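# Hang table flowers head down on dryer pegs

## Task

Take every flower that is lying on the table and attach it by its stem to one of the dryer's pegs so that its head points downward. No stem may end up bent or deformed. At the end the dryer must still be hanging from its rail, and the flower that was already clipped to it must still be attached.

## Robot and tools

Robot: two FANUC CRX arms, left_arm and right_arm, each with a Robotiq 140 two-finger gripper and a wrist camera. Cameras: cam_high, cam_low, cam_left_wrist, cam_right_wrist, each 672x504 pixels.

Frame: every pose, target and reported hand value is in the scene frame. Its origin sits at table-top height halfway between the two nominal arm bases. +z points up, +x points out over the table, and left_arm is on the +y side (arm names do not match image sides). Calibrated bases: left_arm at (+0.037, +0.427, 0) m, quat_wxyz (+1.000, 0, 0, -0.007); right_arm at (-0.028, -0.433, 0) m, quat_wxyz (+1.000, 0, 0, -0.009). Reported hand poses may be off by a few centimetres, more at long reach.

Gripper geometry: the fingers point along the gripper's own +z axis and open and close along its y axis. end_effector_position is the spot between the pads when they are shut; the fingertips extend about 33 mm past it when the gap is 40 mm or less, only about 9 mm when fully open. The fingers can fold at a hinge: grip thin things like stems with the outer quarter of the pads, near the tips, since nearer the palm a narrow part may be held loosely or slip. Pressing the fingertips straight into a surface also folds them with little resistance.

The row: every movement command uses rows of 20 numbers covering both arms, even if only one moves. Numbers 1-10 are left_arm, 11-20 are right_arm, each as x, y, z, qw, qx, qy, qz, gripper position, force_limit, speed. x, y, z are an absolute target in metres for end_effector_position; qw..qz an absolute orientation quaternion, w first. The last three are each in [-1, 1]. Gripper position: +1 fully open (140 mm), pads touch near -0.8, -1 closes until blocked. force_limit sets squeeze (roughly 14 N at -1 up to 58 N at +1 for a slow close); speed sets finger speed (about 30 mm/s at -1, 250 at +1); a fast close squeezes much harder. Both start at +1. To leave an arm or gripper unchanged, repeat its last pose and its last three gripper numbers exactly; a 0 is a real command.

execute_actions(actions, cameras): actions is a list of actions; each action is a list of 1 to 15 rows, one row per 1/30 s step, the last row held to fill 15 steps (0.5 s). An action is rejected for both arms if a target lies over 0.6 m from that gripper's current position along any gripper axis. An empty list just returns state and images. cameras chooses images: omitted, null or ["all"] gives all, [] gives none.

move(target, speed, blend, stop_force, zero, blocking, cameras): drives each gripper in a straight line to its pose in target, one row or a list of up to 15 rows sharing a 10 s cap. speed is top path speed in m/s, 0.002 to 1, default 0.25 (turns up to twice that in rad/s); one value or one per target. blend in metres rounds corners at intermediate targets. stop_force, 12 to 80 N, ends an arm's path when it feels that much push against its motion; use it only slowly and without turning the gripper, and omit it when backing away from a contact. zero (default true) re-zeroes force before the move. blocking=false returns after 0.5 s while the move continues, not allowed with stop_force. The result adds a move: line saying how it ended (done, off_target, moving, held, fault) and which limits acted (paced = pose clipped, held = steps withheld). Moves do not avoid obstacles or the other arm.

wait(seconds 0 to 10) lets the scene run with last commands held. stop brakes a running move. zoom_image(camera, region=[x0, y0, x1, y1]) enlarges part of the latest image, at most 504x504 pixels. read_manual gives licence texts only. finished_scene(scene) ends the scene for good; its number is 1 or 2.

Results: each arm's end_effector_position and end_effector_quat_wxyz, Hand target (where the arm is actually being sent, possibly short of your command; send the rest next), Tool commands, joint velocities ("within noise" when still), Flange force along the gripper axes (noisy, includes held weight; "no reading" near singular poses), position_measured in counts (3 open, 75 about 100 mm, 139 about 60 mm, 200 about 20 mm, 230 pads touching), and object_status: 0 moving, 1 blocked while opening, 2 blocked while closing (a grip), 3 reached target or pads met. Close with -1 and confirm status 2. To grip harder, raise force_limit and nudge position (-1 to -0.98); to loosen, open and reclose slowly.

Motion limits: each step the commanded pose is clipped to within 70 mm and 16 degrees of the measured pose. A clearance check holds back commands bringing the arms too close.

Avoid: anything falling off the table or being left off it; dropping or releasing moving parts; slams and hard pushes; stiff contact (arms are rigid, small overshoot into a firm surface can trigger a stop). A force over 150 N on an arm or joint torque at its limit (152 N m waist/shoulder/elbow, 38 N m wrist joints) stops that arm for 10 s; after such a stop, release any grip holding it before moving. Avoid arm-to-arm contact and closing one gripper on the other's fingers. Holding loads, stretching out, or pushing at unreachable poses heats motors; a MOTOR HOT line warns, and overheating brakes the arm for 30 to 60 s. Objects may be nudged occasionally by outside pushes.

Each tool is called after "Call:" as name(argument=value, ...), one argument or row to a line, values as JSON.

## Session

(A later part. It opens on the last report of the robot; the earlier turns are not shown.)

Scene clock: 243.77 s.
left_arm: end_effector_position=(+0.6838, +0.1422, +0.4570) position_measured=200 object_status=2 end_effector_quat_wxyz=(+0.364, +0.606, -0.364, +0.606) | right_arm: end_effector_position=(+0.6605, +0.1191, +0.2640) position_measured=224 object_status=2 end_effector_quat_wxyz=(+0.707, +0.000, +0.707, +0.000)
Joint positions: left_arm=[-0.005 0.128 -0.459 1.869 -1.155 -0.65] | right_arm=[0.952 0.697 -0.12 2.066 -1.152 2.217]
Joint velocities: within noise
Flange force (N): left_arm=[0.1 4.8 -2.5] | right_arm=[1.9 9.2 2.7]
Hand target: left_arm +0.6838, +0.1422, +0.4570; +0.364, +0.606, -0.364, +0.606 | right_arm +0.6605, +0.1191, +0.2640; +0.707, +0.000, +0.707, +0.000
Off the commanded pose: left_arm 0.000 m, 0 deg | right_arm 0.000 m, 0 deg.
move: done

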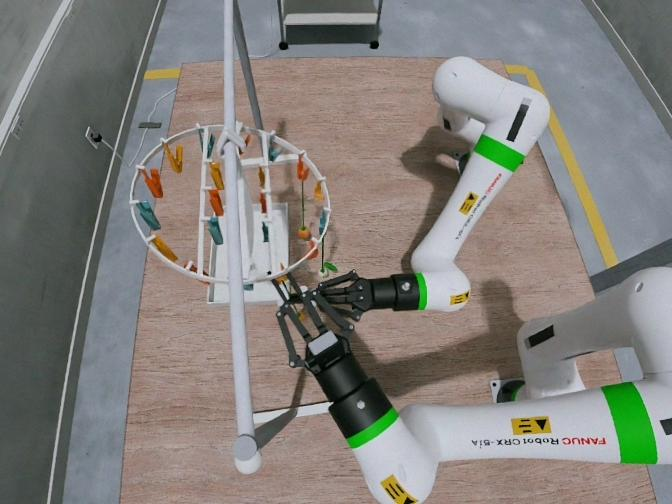

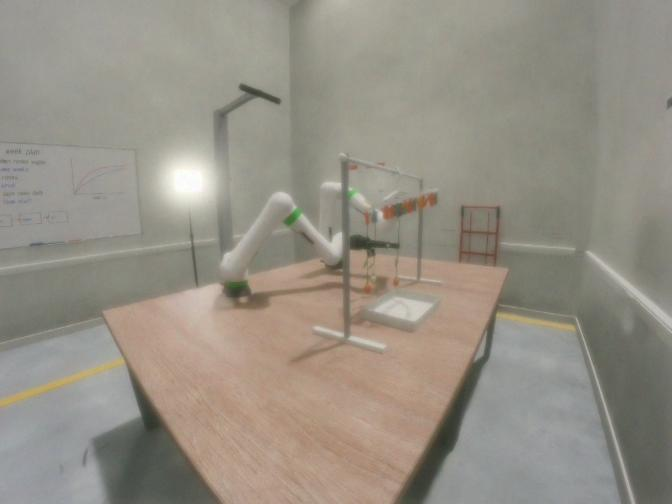

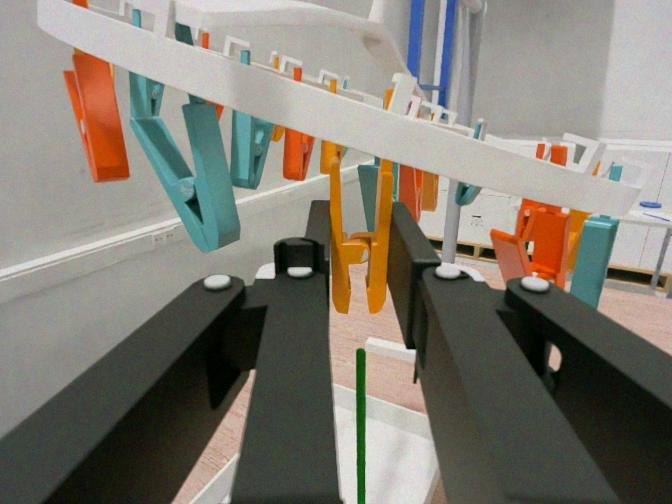

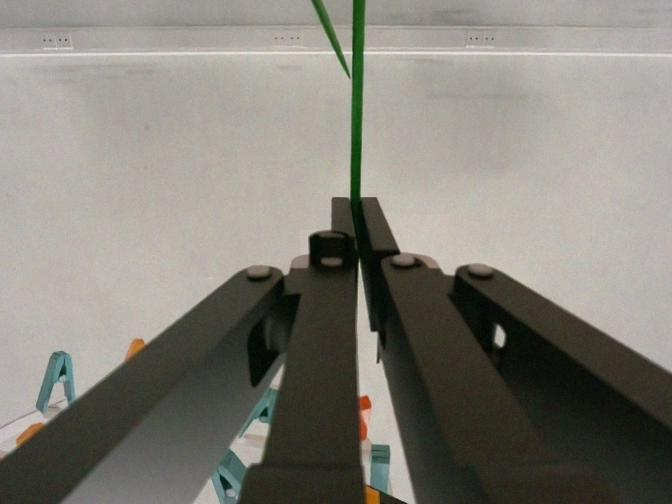

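Call:
move(
  target=[0.6838, 0.1422, 0.457, 0.36419, 0.60611, -0.36419, 0.60611, -0.58, -0.05, -1, 0.6614, 0.1196, 0.277, 0.70711, 0, 0.70711, 0, -1, -1, -1],
  speed=0.04,
  cameras=["cam_left_wrist", "cam_high"],
)

Call:
zoom_image(
  camera="cam_left_wrist",
  region=[300, 220, 420, 360],
)

Call:
zoom_image(
  camera="cam_high",
  region=[240, 240, 360, 340],
)

Scene clock: 245.07 s.
left_arm: end_effector_position=(+0.6838, +0.1422, +0.4570) position_measured=200 object_status=2 end_effector_quat_wxyz=(+0.364, +0.606, -0.364, +0.606) | right_arm: end_effector_position=(+0.6614, +0.1196, +0.2770) position_measured=224 object_status=2 end_effector_quat_wxyz=(+0.707, +0.000, +0.707, +0.000)
Joint positions: left_arm=[-0.005 0.128 -0.459 1.869 -1.155 -0.65] | right_arm=[0.953 0.682 -0.112 2.056 -1.141 2.24]
Joint velocities: within noise
Flange force (N): left_arm=[0.3 4.5 -2.5] | right_arm=[1.6 9.2 2.4]
Hand target: left_arm +0.6838, +0.1422, +0.4570; +0.364, +0.606, -0.364, +0.606 | right_arm +0.6614, +0.1196, +0.2770; +0.707, +0.000, +0.707, +0.000
Off the commanded pose: left_arm 0.000 m, 0 deg | right_arm 0.000 m, 0 deg.
move: done
Images, in order (width x height): cam_high 672x504, cam_left_wrist 672x504.

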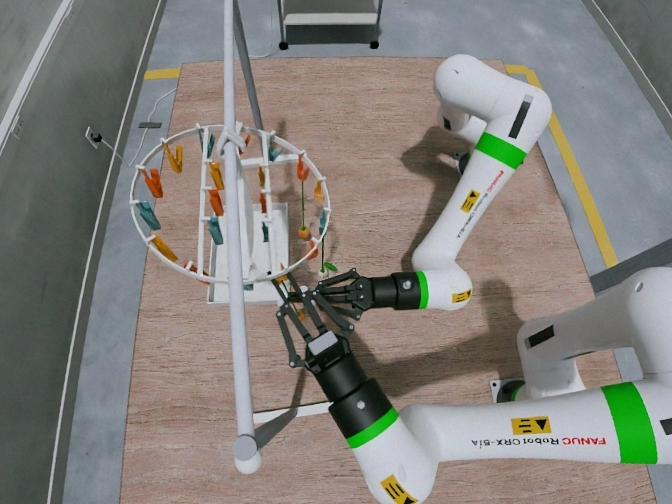

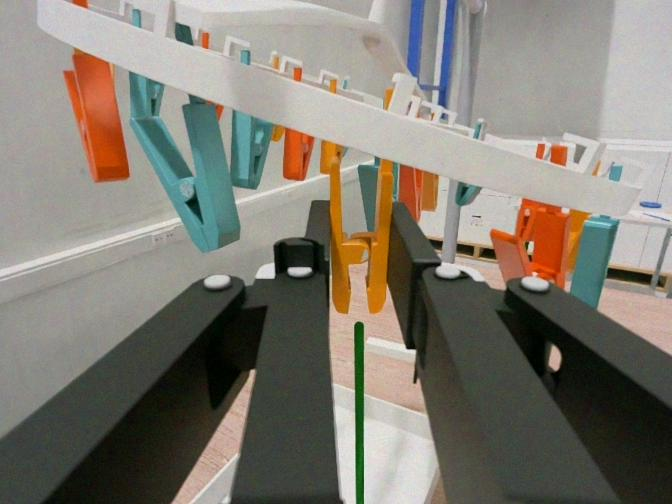

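Scaled by 3.600 from the camera's 672x504 image, which has a finer 960x720 frame.

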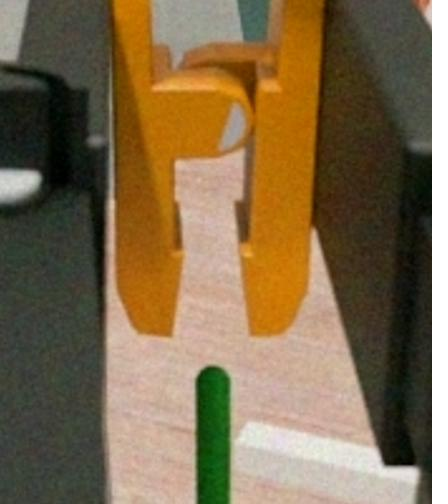

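Scaled by 4.200 from the camera's 672x504 image, which has a finer 960x720 frame.

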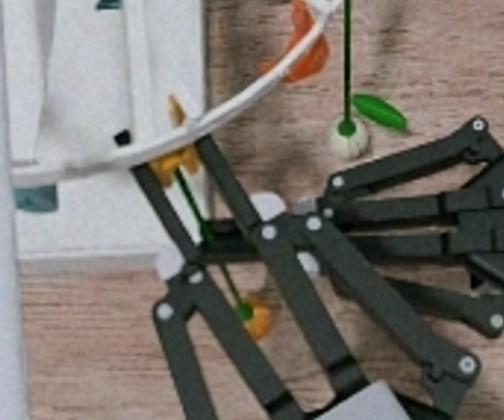

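Call:
move(
  target=[0.6838, 0.1422, 0.457, 0.36419, 0.60611, -0.36419, 0.60611, -0.58, -0.05, -1, 0.6617, 0.1197, 0.288, 0.70711, 0, 0.70711, 0, -1, -1, -1],
  speed=0.03,
  cameras=["cam_left_wrist", "cam_high"],
)

Call:
zoom_image(
  camera="cam_left_wrist",
  region=[300, 220, 420, 360],
)

Call:
zoom_image(
  camera="cam_high",
  region=[260, 260, 320, 320],
)

Scene clock: 246.40 s.
left_arm: end_effector_position=(+0.6838, +0.1422, +0.4570) position_measured=200 object_status=2 end_effector_quat_wxyz=(+0.364, +0.606, -0.364, +0.606) | right_arm: end_effector_position=(+0.6617, +0.1197, +0.2880) position_measured=224 object_status=2 end_effector_quat_wxyz=(+0.707, +0.000, +0.707, +0.000)
Joint positions: left_arm=[-0.005 0.128 -0.459 1.869 -1.155 -0.65] | right_arm=[0.954 0.669 -0.106 2.047 -1.134 2.258]
Joint velocities: within noise
Flange force (N): left_arm=[0.8 5.1 -2.4] | right_arm=[1.4 9.5 2.7]
Hand target: left_arm +0.6838, +0.1422, +0.4570; +0.364, +0.606, -0.364, +0.606 | right_arm +0.6617, +0.1197, +0.2880; +0.707, +0.000, +0.707, +0.000
Off the commanded pose: left_arm 0.000 m, 0 deg | right_arm 0.000 m, 0 deg.
move: done
Images, in order (width x height): cam_high 672x504, cam_left_wrist 672x504.

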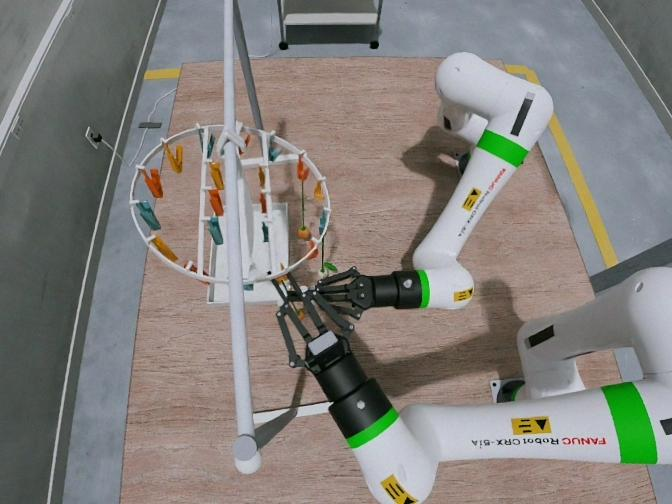

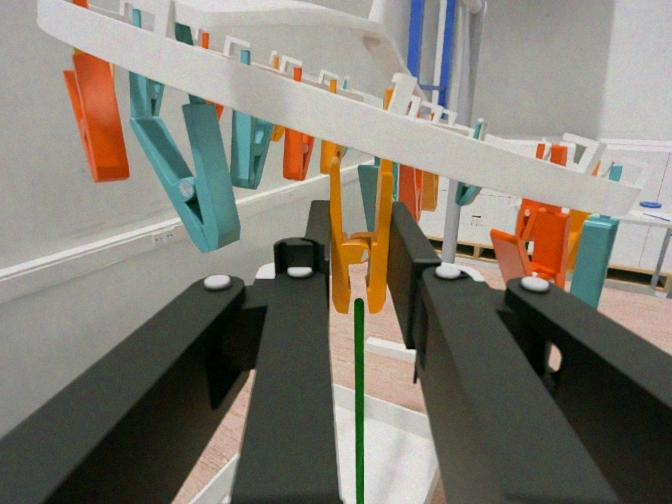

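Scaled by 3.600 from the camera's 672x504 image, which has a finer 960x720 frame.

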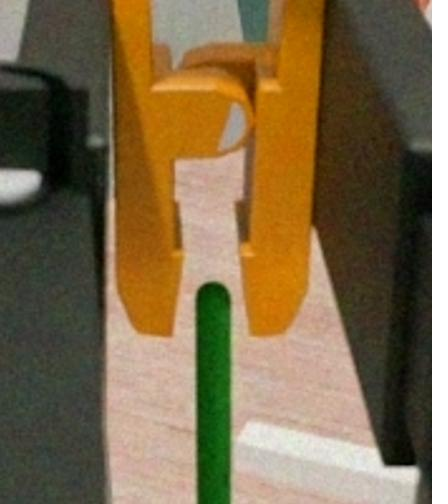

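Scaled by 8.400 from the camera's 672x504 image, which has a finer 960x720 frame.

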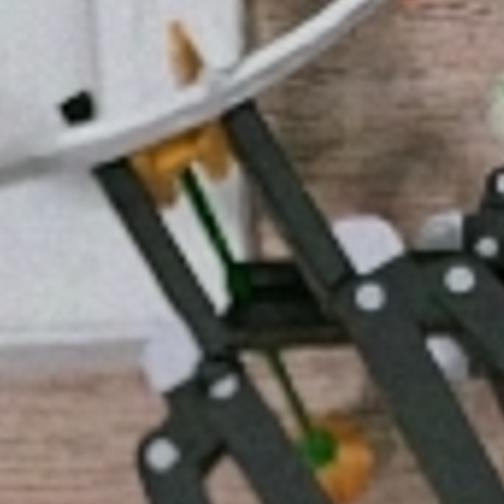

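Call:
zoom_image(
  camera="cam_high",
  region=[266, 264, 302, 300],
)

Call:
zoom_image(
  camera="cam_low",
  region=[345, 195, 435, 300],
)

Scaled by 14.000 from the camera's 672x504 image, which has a finer 960x720 frame.

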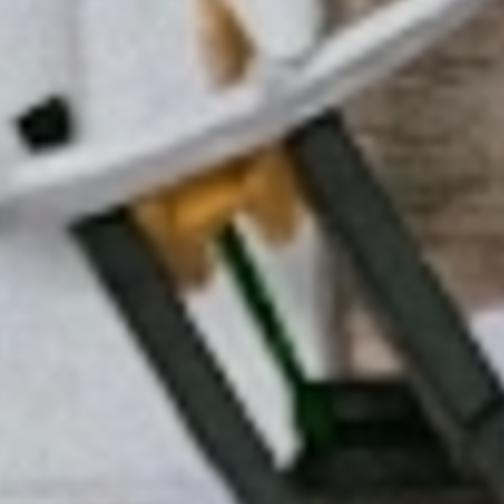

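This scene's latest camera images include none from cam_low. They are from: cam_high, cam_left_wrist. cam_low's image comes with the result of a call that names it in "cameras".

Call:
execute_actions(
  actions=[],
)

Call:
zoom_image(
  camera="cam_high",
  region=[200, 0, 320, 180],
)

Call:
zoom_image(
  camera="cam_low",
  region=[345, 195, 435, 300],
)

Scene clock: 249.27 s.
left_arm: end_effector_position=(+0.6838, +0.1422, +0.4570) position_measured=200 object_status=2 end_effector_quat_wxyz=(+0.364, +0.606, -0.364, +0.606) | right_arm: end_effector_position=(+0.6617, +0.1197, +0.2880) position_measured=224 object_status=2 end_effector_quat_wxyz=(+0.707, +0.000, +0.707, +0.000)
Joint positions: left_arm=[-0.005 0.128 -0.459 1.869 -1.155 -0.65] | right_arm=[0.954 0.669 -0.106 2.047 -1.134 2.258]
Joint velocities: within noise
Flange force (N): left_arm=[0.3 5.1 -2.8] | right_arm=[1.5 9.1 2.7]
Hand target: left_arm +0.6838, +0.1422, +0.4570; +0.364, +0.606, -0.364, +0.606 | right_arm +0.6617, +0.1197, +0.2880; +0.707, +0.000, +0.707, +0.000
Tool commands: left_gripper/position=-0.58 left_gripper/force_limit=-0.05 left_gripper/speed=-1.0 right_gripper/position=-1.0 right_gripper/force_limit=-1.0 right_gripper/speed=-1.0
Off the commanded pose: left_arm 0.000 m, 0 deg | right_arm 0.000 m, 0 deg.

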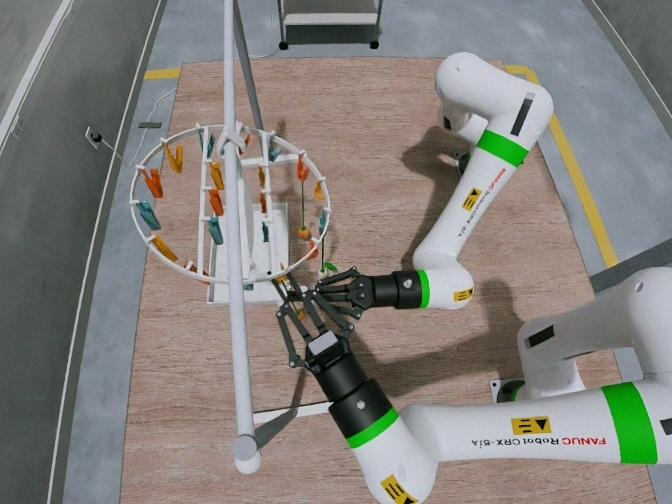

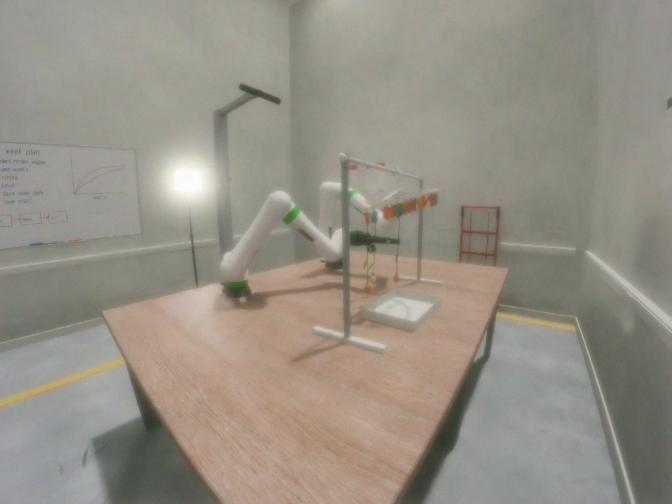

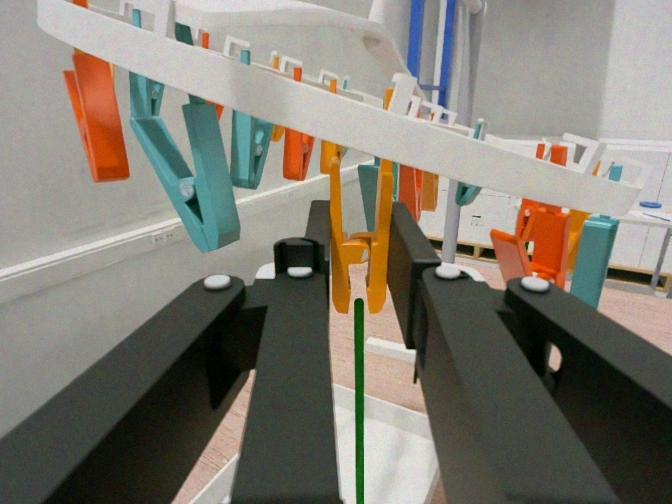

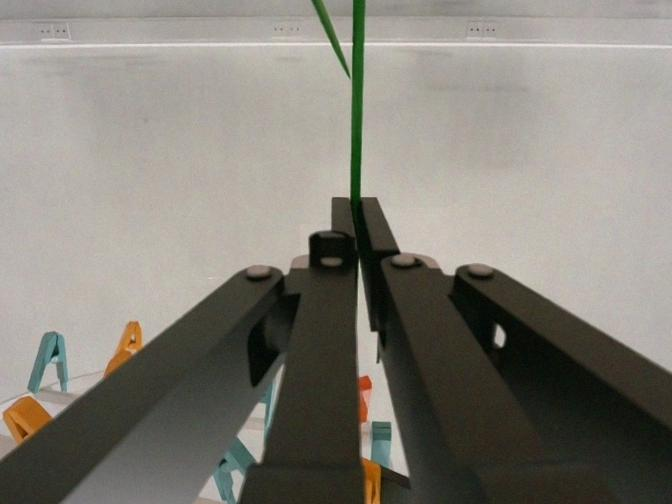

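Scaled by 2.800 from the camera's 672x504 image, which has a finer 960x720 frame.

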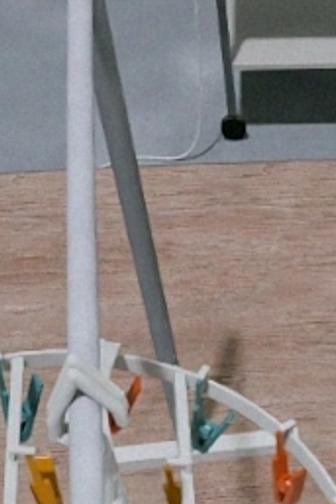

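Scaled by 4.800 from the camera's 672x504 image, which has a finer 960x720 frame.

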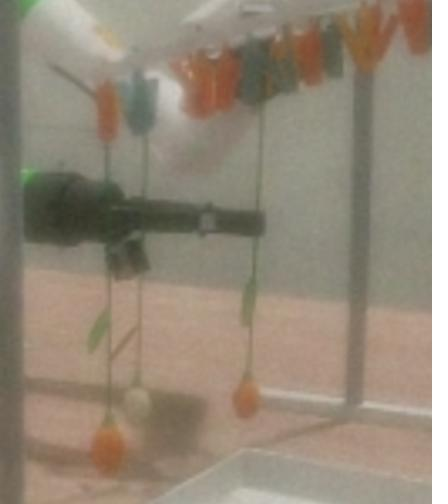

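Call:
zoom_image(
  camera="cam_right_wrist",
  region=[330, 380, 450, 504],
)

Call:
zoom_image(
  camera="cam_right_wrist",
  region=[320, 180, 400, 360],
)

Scaled by 4.065 from the camera's 672x504 image, which has a finer 960x720 frame.

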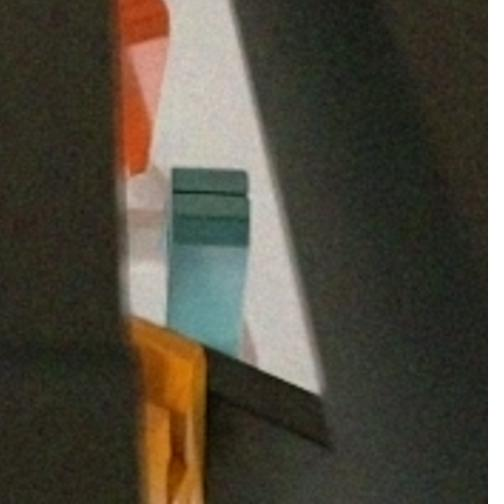

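Scaled by 2.800 from the camera's 672x504 image, which has a finer 960x720 frame.

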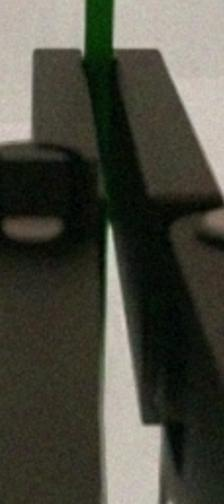

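Call:
move(
  target=[
    [0.6838, 0.1422, 0.457, 0.36419, 0.60611, -0.36419, 0.60611, -0.58, -0.05, -1, 0.6617, 0.1197, 0.282, 0.70711, 0, 0.70711, 0, -1, -1, -1],
    [0.6838, 0.1422, 0.457, 0.36419, 0.60611, -0.36419, 0.60611, -0.58, -0.05, -1, 0.6590, 0.1250, 0.284, 0.70711, 0, 0.70711, 0, -1, -1, -1],
  ],
  speed=0.03,
)

Call:
zoom_image(
  camera="cam_left_wrist",
  region=[300, 220, 420, 360],
)

Call:
zoom_image(
  camera="cam_high",
  region=[266, 264, 302, 300],
)

Call:
zoom_image(
  camera="cam_right_wrist",
  region=[330, 380, 450, 504],
)

Scene clock: 254.00 s.
left_arm: end_effector_position=(+0.6838, +0.1422, +0.4570) position_measured=200 object_status=2 end_effector_quat_wxyz=(+0.364, +0.606, -0.364, +0.606) | right_arm: end_effector_position=(+0.6590, +0.1250, +0.2840) position_measured=224 object_status=2 end_effector_quat_wxyz=(+0.707, +0.000, +0.707, +0.000)
Joint positions: left_arm=[-0.005 0.128 -0.459 1.869 -1.155 -0.65] | right_arm=[0.963 0.681 -0.098 2.04 -1.141 2.258]
Joint velocities: within noise
Flange force (N): left_arm=[0.4 5.1 -2.9] | right_arm=[1.4 9.6 2.8]
Hand target: left_arm +0.6838, +0.1422, +0.4570; +0.364, +0.606, -0.364, +0.606 | right_arm +0.6590, +0.1250, +0.2840; +0.707, +0.000, +0.707, +0.000
Off the commanded pose: left_arm 0.000 m, 0 deg | right_arm 0.000 m, 0 deg.
move: done

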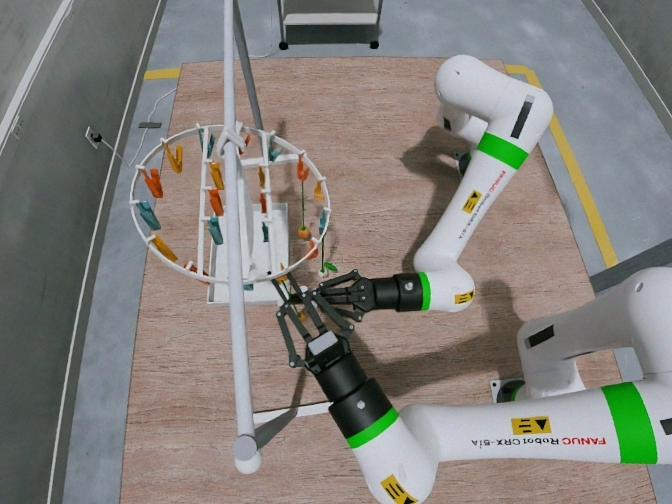

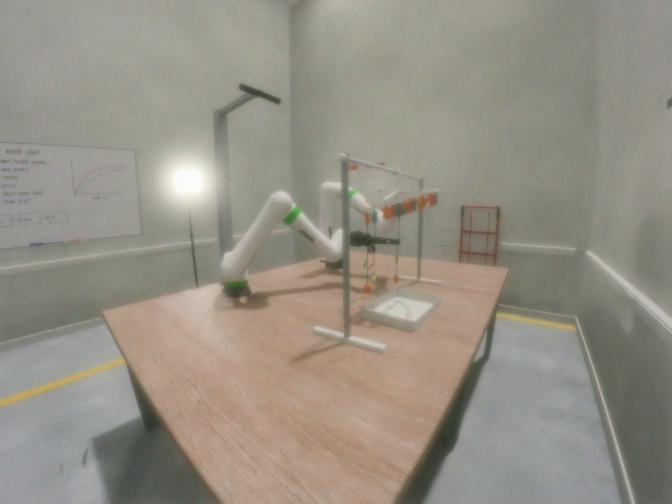

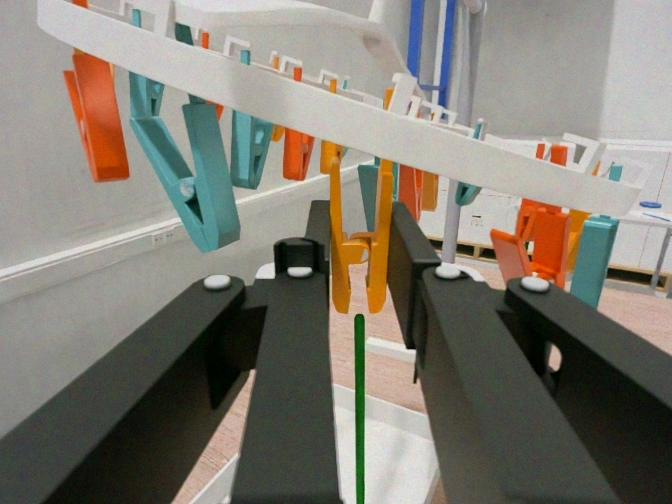

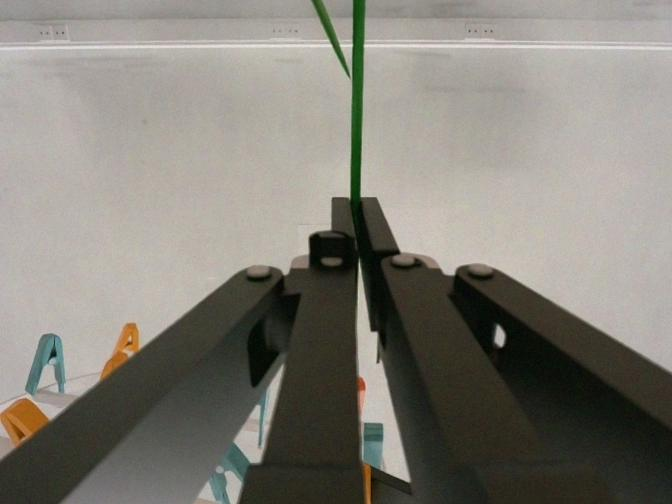

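Scaled by 3.600 from the camera's 672x504 image, which has a finer 960x720 frame.

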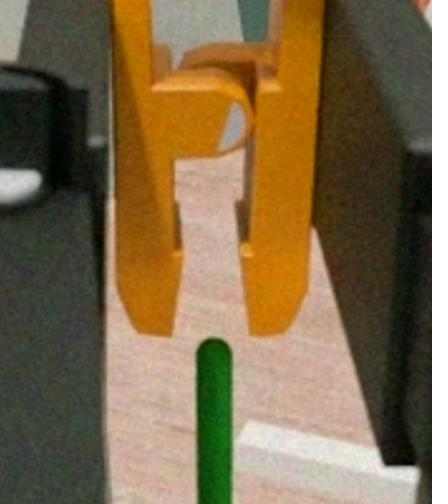

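Scaled by 14.000 from the camera's 672x504 image, which has a finer 960x720 frame.

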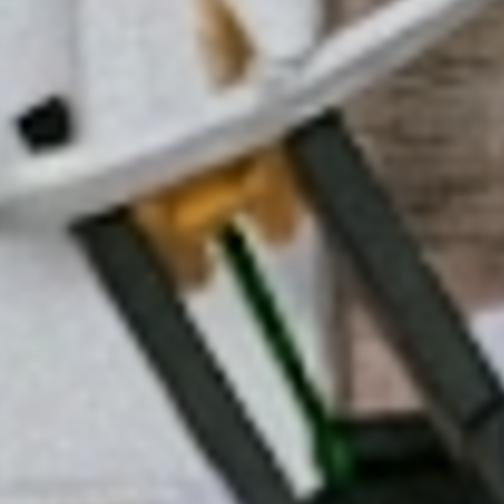

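Scaled by 4.065 from the camera's 672x504 image, which has a finer 960x720 frame.

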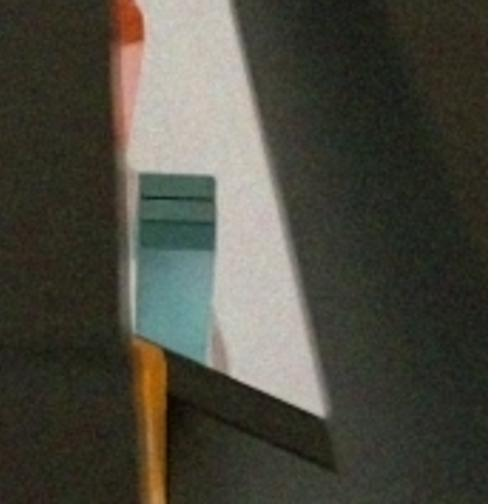

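Call:
move(
  target=[0.6838, 0.1422, 0.457, 0.36419, 0.60611, -0.36419, 0.60611, -0.58, -0.05, -1, 0.6594, 0.1252, 0.300, 0.70711, 0, 0.70711, 0, -1, -1, -1],
  speed=0.025,
  cameras=["cam_left_wrist", "cam_high", "cam_right_wrist"],
)

Call:
zoom_image(
  camera="cam_left_wrist",
  region=[300, 220, 420, 360],
)

Call:
zoom_image(
  camera="cam_high",
  region=[266, 264, 302, 300],
)

Scene clock: 255.23 s.
left_arm: end_effector_position=(+0.6838, +0.1422, +0.4570) position_measured=200 object_status=2 end_effector_quat_wxyz=(+0.364, +0.606, -0.364, +0.606) | right_arm: end_effector_position=(+0.6594, +0.1252, +0.3000) position_measured=224 object_status=2 end_effector_quat_wxyz=(+0.707, +0.000, +0.707, +0.000)
Joint positions: left_arm=[-0.005 0.128 -0.459 1.869 -1.155 -0.65] | right_arm=[0.966 0.663 -0.089 2.027 -1.13 2.286]
Joint velocities: within noise
Flange force (N): left_arm=[0.5 5.2 -2.4] | right_arm=[1.3 9.4 2.3]
Hand target: left_arm +0.6838, +0.1422, +0.4570; +0.364, +0.606, -0.364, +0.606 | right_arm +0.6594, +0.1252, +0.3000; +0.707, +0.000, +0.707, +0.000
Off the commanded pose: left_arm 0.000 m, 0 deg | right_arm 0.000 m, 0 deg.
move: done
Images, in order (width x height): cam_high 672x504, cam_left_wrist 672x504, cam_right_wrist 672x504.

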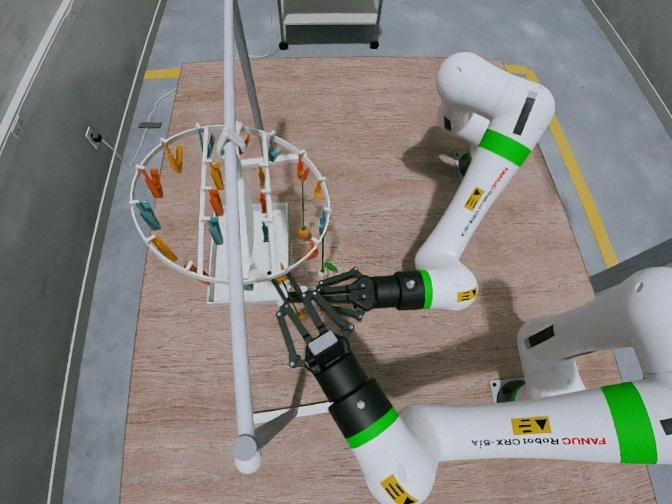

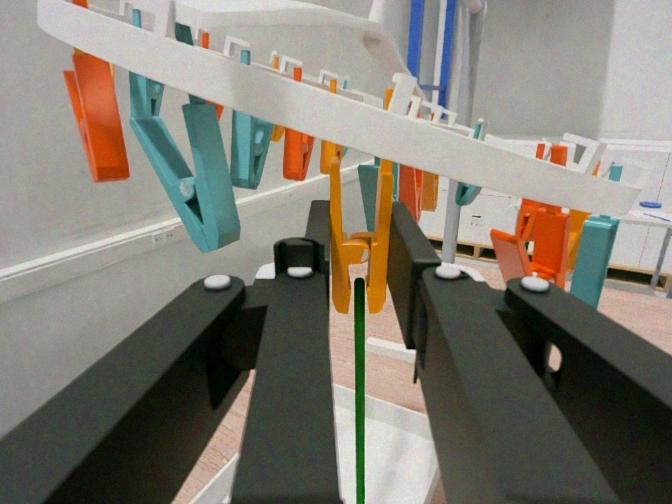

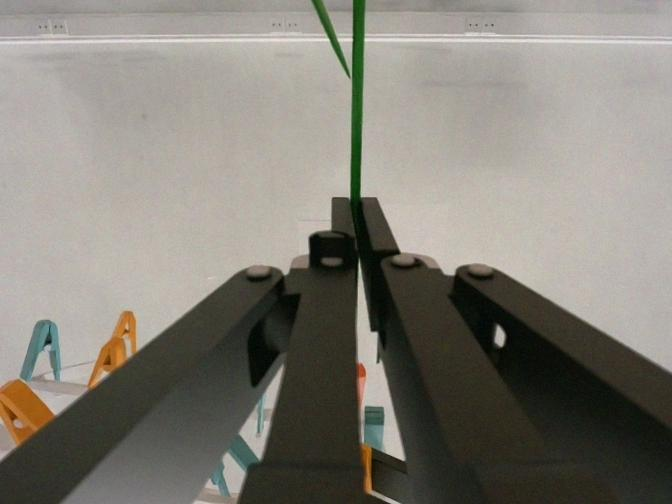

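Scaled by 3.600 from the camera's 672x504 image, which has a finer 960x720 frame.

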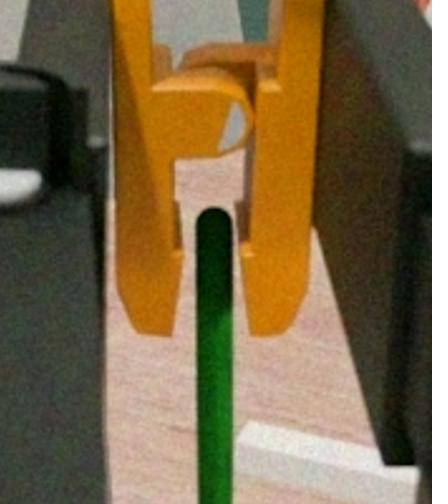

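Scaled by 14.000 from the camera's 672x504 image, which has a finer 960x720 frame.

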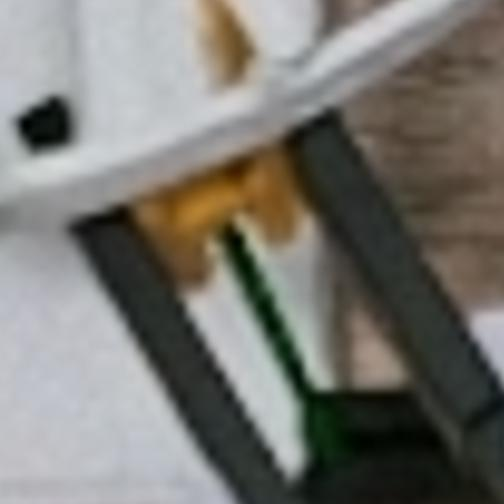

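Call:
move(
  target=[0.6838, 0.1422, 0.457, 0.36419, 0.60611, -0.36419, 0.60611, -0.58, -0.05, -1, 0.6595, 0.1253, 0.3038, 0.70711, 0, 0.70711, 0, -1, -1, -1],
  speed=0.02,
  cameras=["cam_left_wrist"],
)

Call:
zoom_image(
  camera="cam_left_wrist",
  region=[300, 220, 420, 360],
)

Scene clock: 256.20 s.
left_arm: end_effector_position=(+0.6838, +0.1422, +0.4570) position_measured=200 object_status=2 end_effector_quat_wxyz=(+0.364, +0.606, -0.364, +0.606) | right_arm: end_effector_position=(+0.6595, +0.1253, +0.3038) position_measured=224 object_status=2 end_effector_quat_wxyz=(+0.707, +0.000, +0.707, +0.000)
Joint positions: left_arm=[-0.005 0.128 -0.459 1.869 -1.155 -0.65] | right_arm=[0.966 0.658 -0.086 2.024 -1.128 2.293]
Joint velocities: within noise
Flange force (N): left_arm=[0.2 5.4 -2.6] | right_arm=[1.0 8.7 2.0]
Hand target: left_arm +0.6838, +0.1422, +0.4570; +0.364, +0.606, -0.364, +0.606 | right_arm +0.6595, +0.1253, +0.3038; +0.707, +0.000, +0.707, +0.000
Off the commanded pose: left_arm 0.000 m, 0 deg | right_arm 0.000 m, 0 deg.
move: done
Images, in order (width x height): cam_left_wrist 672x504.

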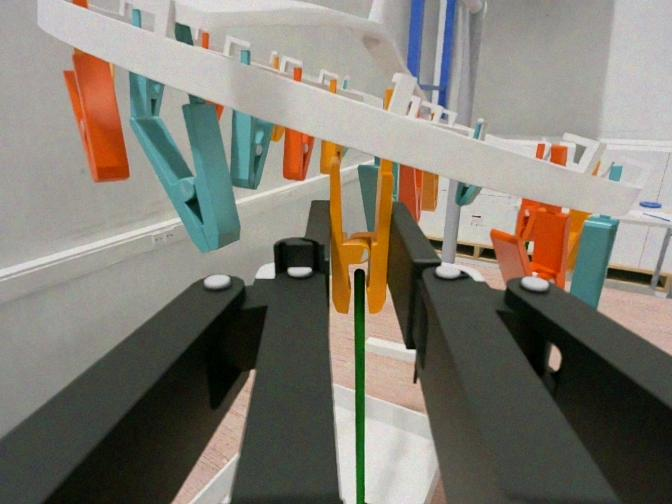

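Scaled by 3.600 from the camera's 672x504 image, which has a finer 960x720 frame.

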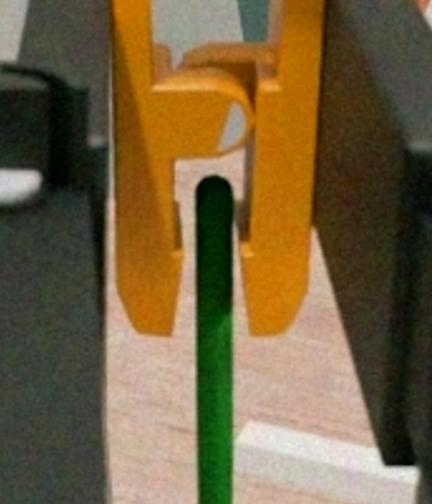

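Call:
execute_actions(
  actions=[
    [[0.6838, 0.1422, 0.457, 0.36419, 0.60611, -0.36419, 0.60611, -0.50, -0.05, -1, 0.6595, 0.1253, 0.3038, 0.70711, 0, 0.70711, 0, -1, -1, -1]],
  ],
  cameras=["cam_left_wrist"],
)

Call:
zoom_image(
  camera="cam_left_wrist",
  region=[280, 140, 440, 360],
)

Scene clock: 257.13 s.
left_arm: end_effector_position=(+0.6838, +0.1422, +0.4570) position_measured=192 object_status=3 end_effector_quat_wxyz=(+0.364, +0.606, -0.364, +0.606) | right_arm: end_effector_position=(+0.6595, +0.1253, +0.3038) position_measured=224 object_status=2 end_effector_quat_wxyz=(+0.707, +0.000, +0.707, +0.000)
Joint positions: left_arm=[-0.005 0.128 -0.459 1.869 -1.155 -0.65] | right_arm=[0.966 0.658 -0.086 2.024 -1.128 2.293]
Joint velocities: within noise
Flange force (N): left_arm=[0.1 5.0 -2.6] | right_arm=[1.0 9.3 2.4]
Hand target: left_arm +0.6838, +0.1422, +0.4570; +0.364, +0.606, -0.364, +0.606 | right_arm +0.6595, +0.1253, +0.3038; +0.707, +0.000, +0.707, +0.000
Off the commanded pose: left_arm 0.000 m, 0 deg | right_arm 0.000 m, 0 deg.
Images, in order (width x height): cam_left_wrist 672x504.

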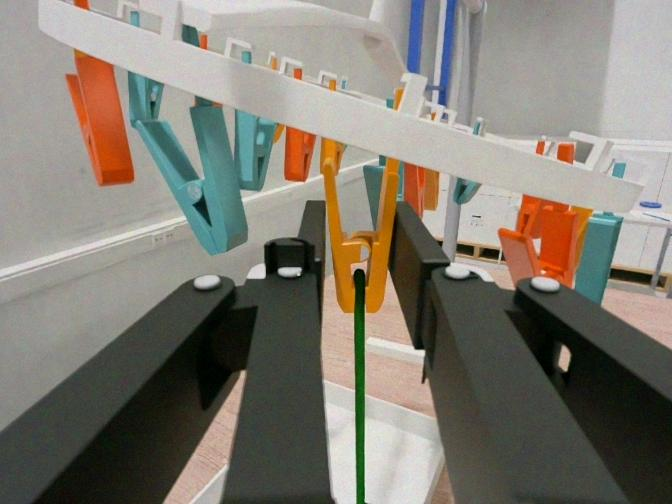

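Scaled by 2.291 from the camera's 672x504 image, which has a finer 960x720 frame.

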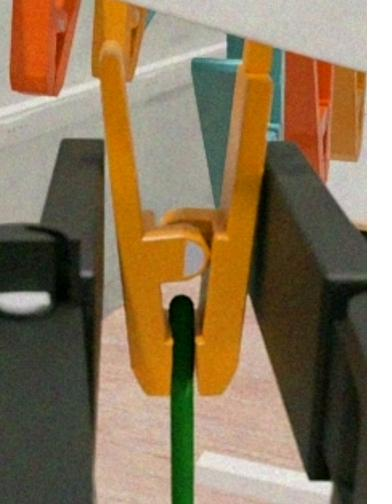

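Call:
execute_actions(
  actions=[
    [[0.6838, 0.1422, 0.457, 0.36419, 0.60611, -0.36419, 0.60611, -0.44, -1, -1, 0.6595, 0.1253, 0.3038, 0.70711, 0, 0.70711, 0, -1, -1, -1]],
  ],
  cameras=["cam_left_wrist"],
)

Call:
zoom_image(
  camera="cam_left_wrist",
  region=[280, 140, 440, 360],
)

Scene clock: 258.00 s.
left_arm: end_effector_position=(+0.6838, +0.1422, +0.4570) position_measured=185 object_status=3 end_effector_quat_wxyz=(+0.364, +0.606, -0.364, +0.606) | right_arm: end_effector_position=(+0.6595, +0.1253, +0.3038) position_measured=224 object_status=2 end_effector_quat_wxyz=(+0.707, +0.000, +0.707, +0.000)
Joint positions: left_arm=[-0.005 0.128 -0.459 1.869 -1.155 -0.65] | right_arm=[0.966 0.658 -0.086 2.024 -1.128 2.293]
Joint velocities: within noise
Flange force (N): left_arm=[0.4 5.1 -2.4] | right_arm=[1.2 9.9 2.8]
Hand target: left_arm +0.6838, +0.1422, +0.4570; +0.364, +0.606, -0.364, +0.606 | right_arm +0.6595, +0.1253, +0.3038; +0.707, +0.000, +0.707, +0.000
Off the commanded pose: left_arm 0.000 m, 0 deg | right_arm 0.000 m, 0 deg.
Images, in order (width x height): cam_left_wrist 672x504.

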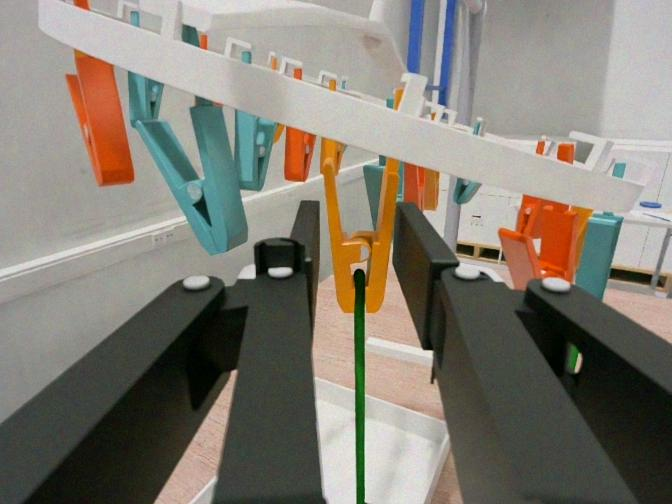

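Scaled by 2.291 from the camera's 672x504 image, which has a finer 960x720 frame.

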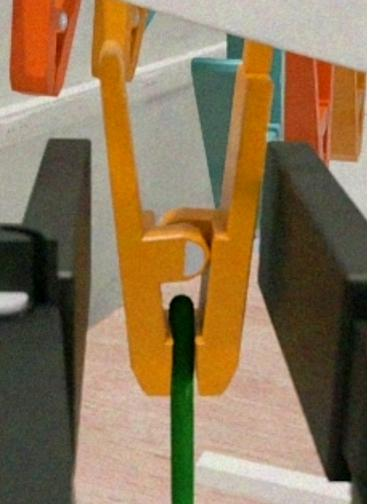

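Call:
execute_actions(
  actions=[
    [[0.6838, 0.1422, 0.457, 0.36419, 0.60611, -0.36419, 0.60611, -0.10, -1, -1, 0.6595, 0.1253, 0.3038, 0.70711, 0, 0.70711, 0, -1, -1, -1]],
    [[0.6838, 0.1422, 0.457, 0.36419, 0.60611, -0.36419, 0.60611, -0.10, -1, -1, 0.6595, 0.1253, 0.3038, 0.70711, 0, 0.70711, 0, -1, -1, -1]],
  ],
  cameras=["cam_left_wrist", "cam_high"],
)

Call:
zoom_image(
  camera="cam_left_wrist",
  region=[280, 140, 440, 360],
)

Scene clock: 260.10 s.
left_arm: end_effector_position=(+0.6838, +0.1422, +0.4570) position_measured=141 object_status=3 end_effector_quat_wxyz=(+0.364, +0.606, -0.364, +0.606) | right_arm: end_effector_position=(+0.6595, +0.1253, +0.3038) position_measured=224 object_status=2 end_effector_quat_wxyz=(+0.707, +0.000, +0.707, +0.000)
Joint positions: left_arm=[-0.005 0.128 -0.459 1.869 -1.155 -0.65] | right_arm=[0.966 0.658 -0.086 2.024 -1.128 2.293]
Joint velocities: within noise
Flange force (N): left_arm=[0.3 5.1 -2.4] | right_arm=[0.8 9.1 2.7]
Flange force at the end of the 1st action (N): left_arm=[0.5 5.1 -2.5] | right_arm=[1.0 9.1 2.3]
Hand target: left_arm +0.6838, +0.1422, +0.4570; +0.364, +0.606, -0.364, +0.606 | right_arm +0.6595, +0.1253, +0.3038; +0.707, +0.000, +0.707, +0.000
Off the commanded pose: left_arm 0.000 m, 0 deg | right_arm 0.000 m, 0 deg.
Images, in order (width x height): cam_high 672x504, cam_left_wrist 672x504.

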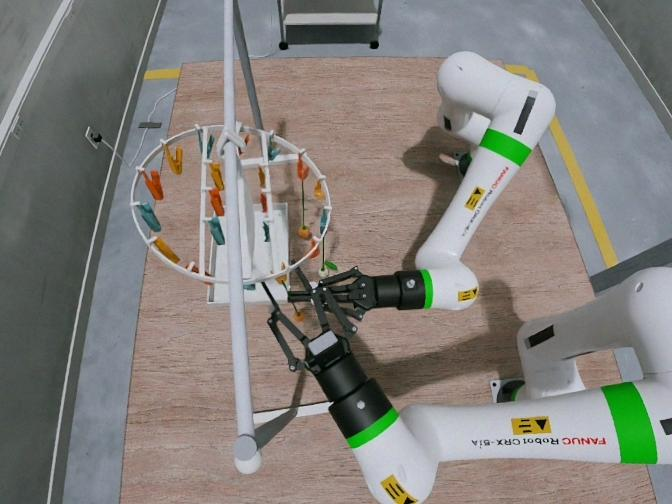

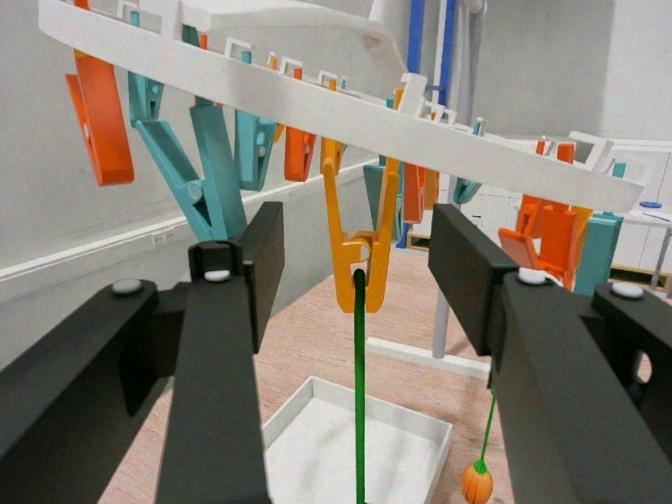

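Scaled by 2.291 from the camera's 672x504 image, which has a finer 960x720 frame.

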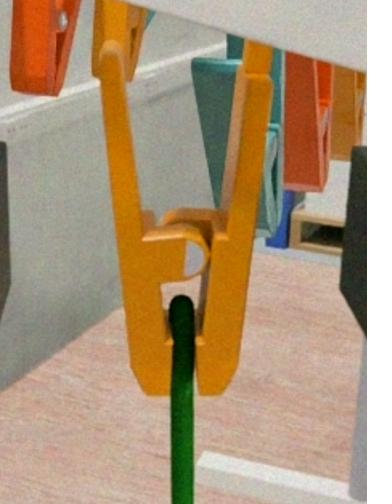

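Call:
move(
  target=[0.6275, 0.2482, 0.457, 0.36419, 0.60611, -0.36419, 0.60611, -0.10, -1, -1, 0.6595, 0.1253, 0.3038, 0.70711, 0, 0.70711, 0, -1, -1, -1],
  speed=0.12,
)

Scene clock: 261.67 s.
left_arm: end_effector_position=(+0.6275, +0.2482, +0.4570) position_measured=141 object_status=3 end_effector_quat_wxyz=(+0.364, +0.606, -0.364, +0.606) | right_arm: end_effector_position=(+0.6595, +0.1253, +0.3038) position_measured=224 object_status=2 end_effector_quat_wxyz=(+0.707, +0.000, +0.707, +0.000)
Joint positions: left_arm=[0.287 0.041 -0.562 1.694 -1.394 -0.614] | right_arm=[0.966 0.658 -0.086 2.024 -1.128 2.293]
Joint velocities: within noise
Flange force (N): left_arm=[0.5 4.9 -0.3] | right_arm=[1.2 10.2 2.9]
Hand target: left_arm +0.6275, +0.2482, +0.4570; +0.364, +0.606, -0.364, +0.606 | right_arm +0.6595, +0.1253, +0.3038; +0.707, +0.000, +0.707, +0.000
Off the commanded pose: left_arm 0.000 m, 0 deg | right_arm 0.000 m, 0 deg.
move: done

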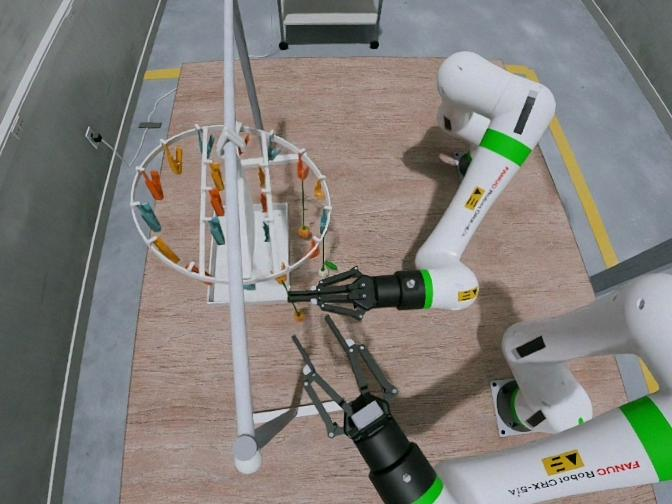

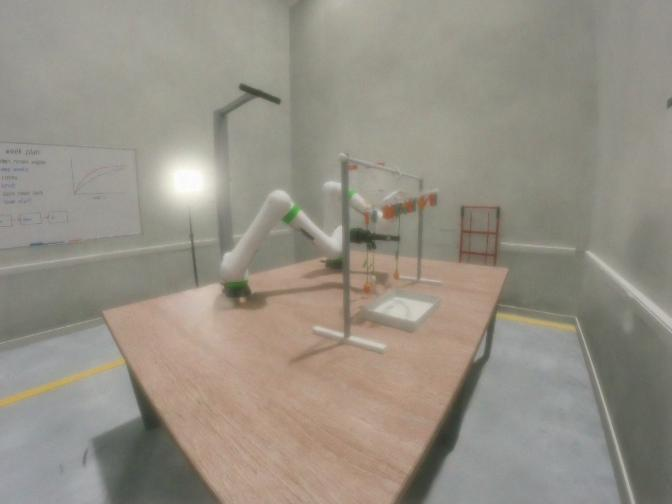

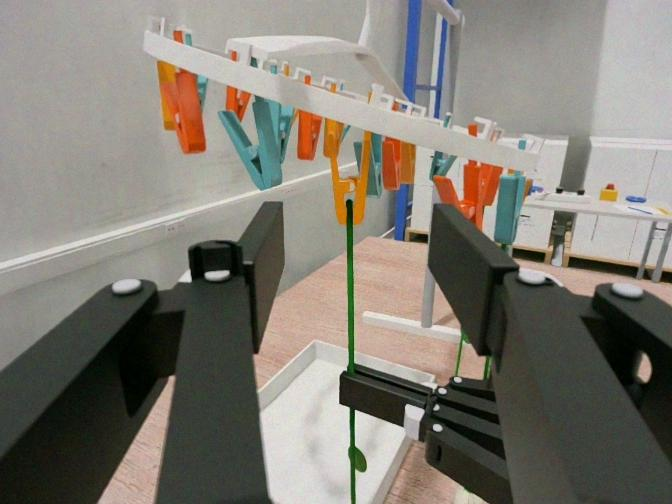

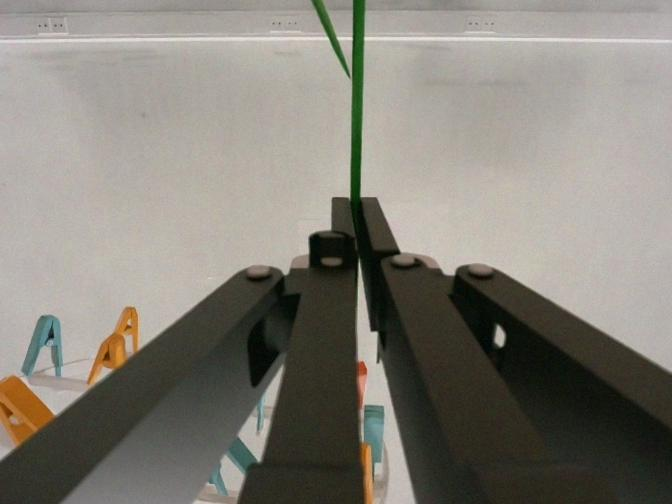

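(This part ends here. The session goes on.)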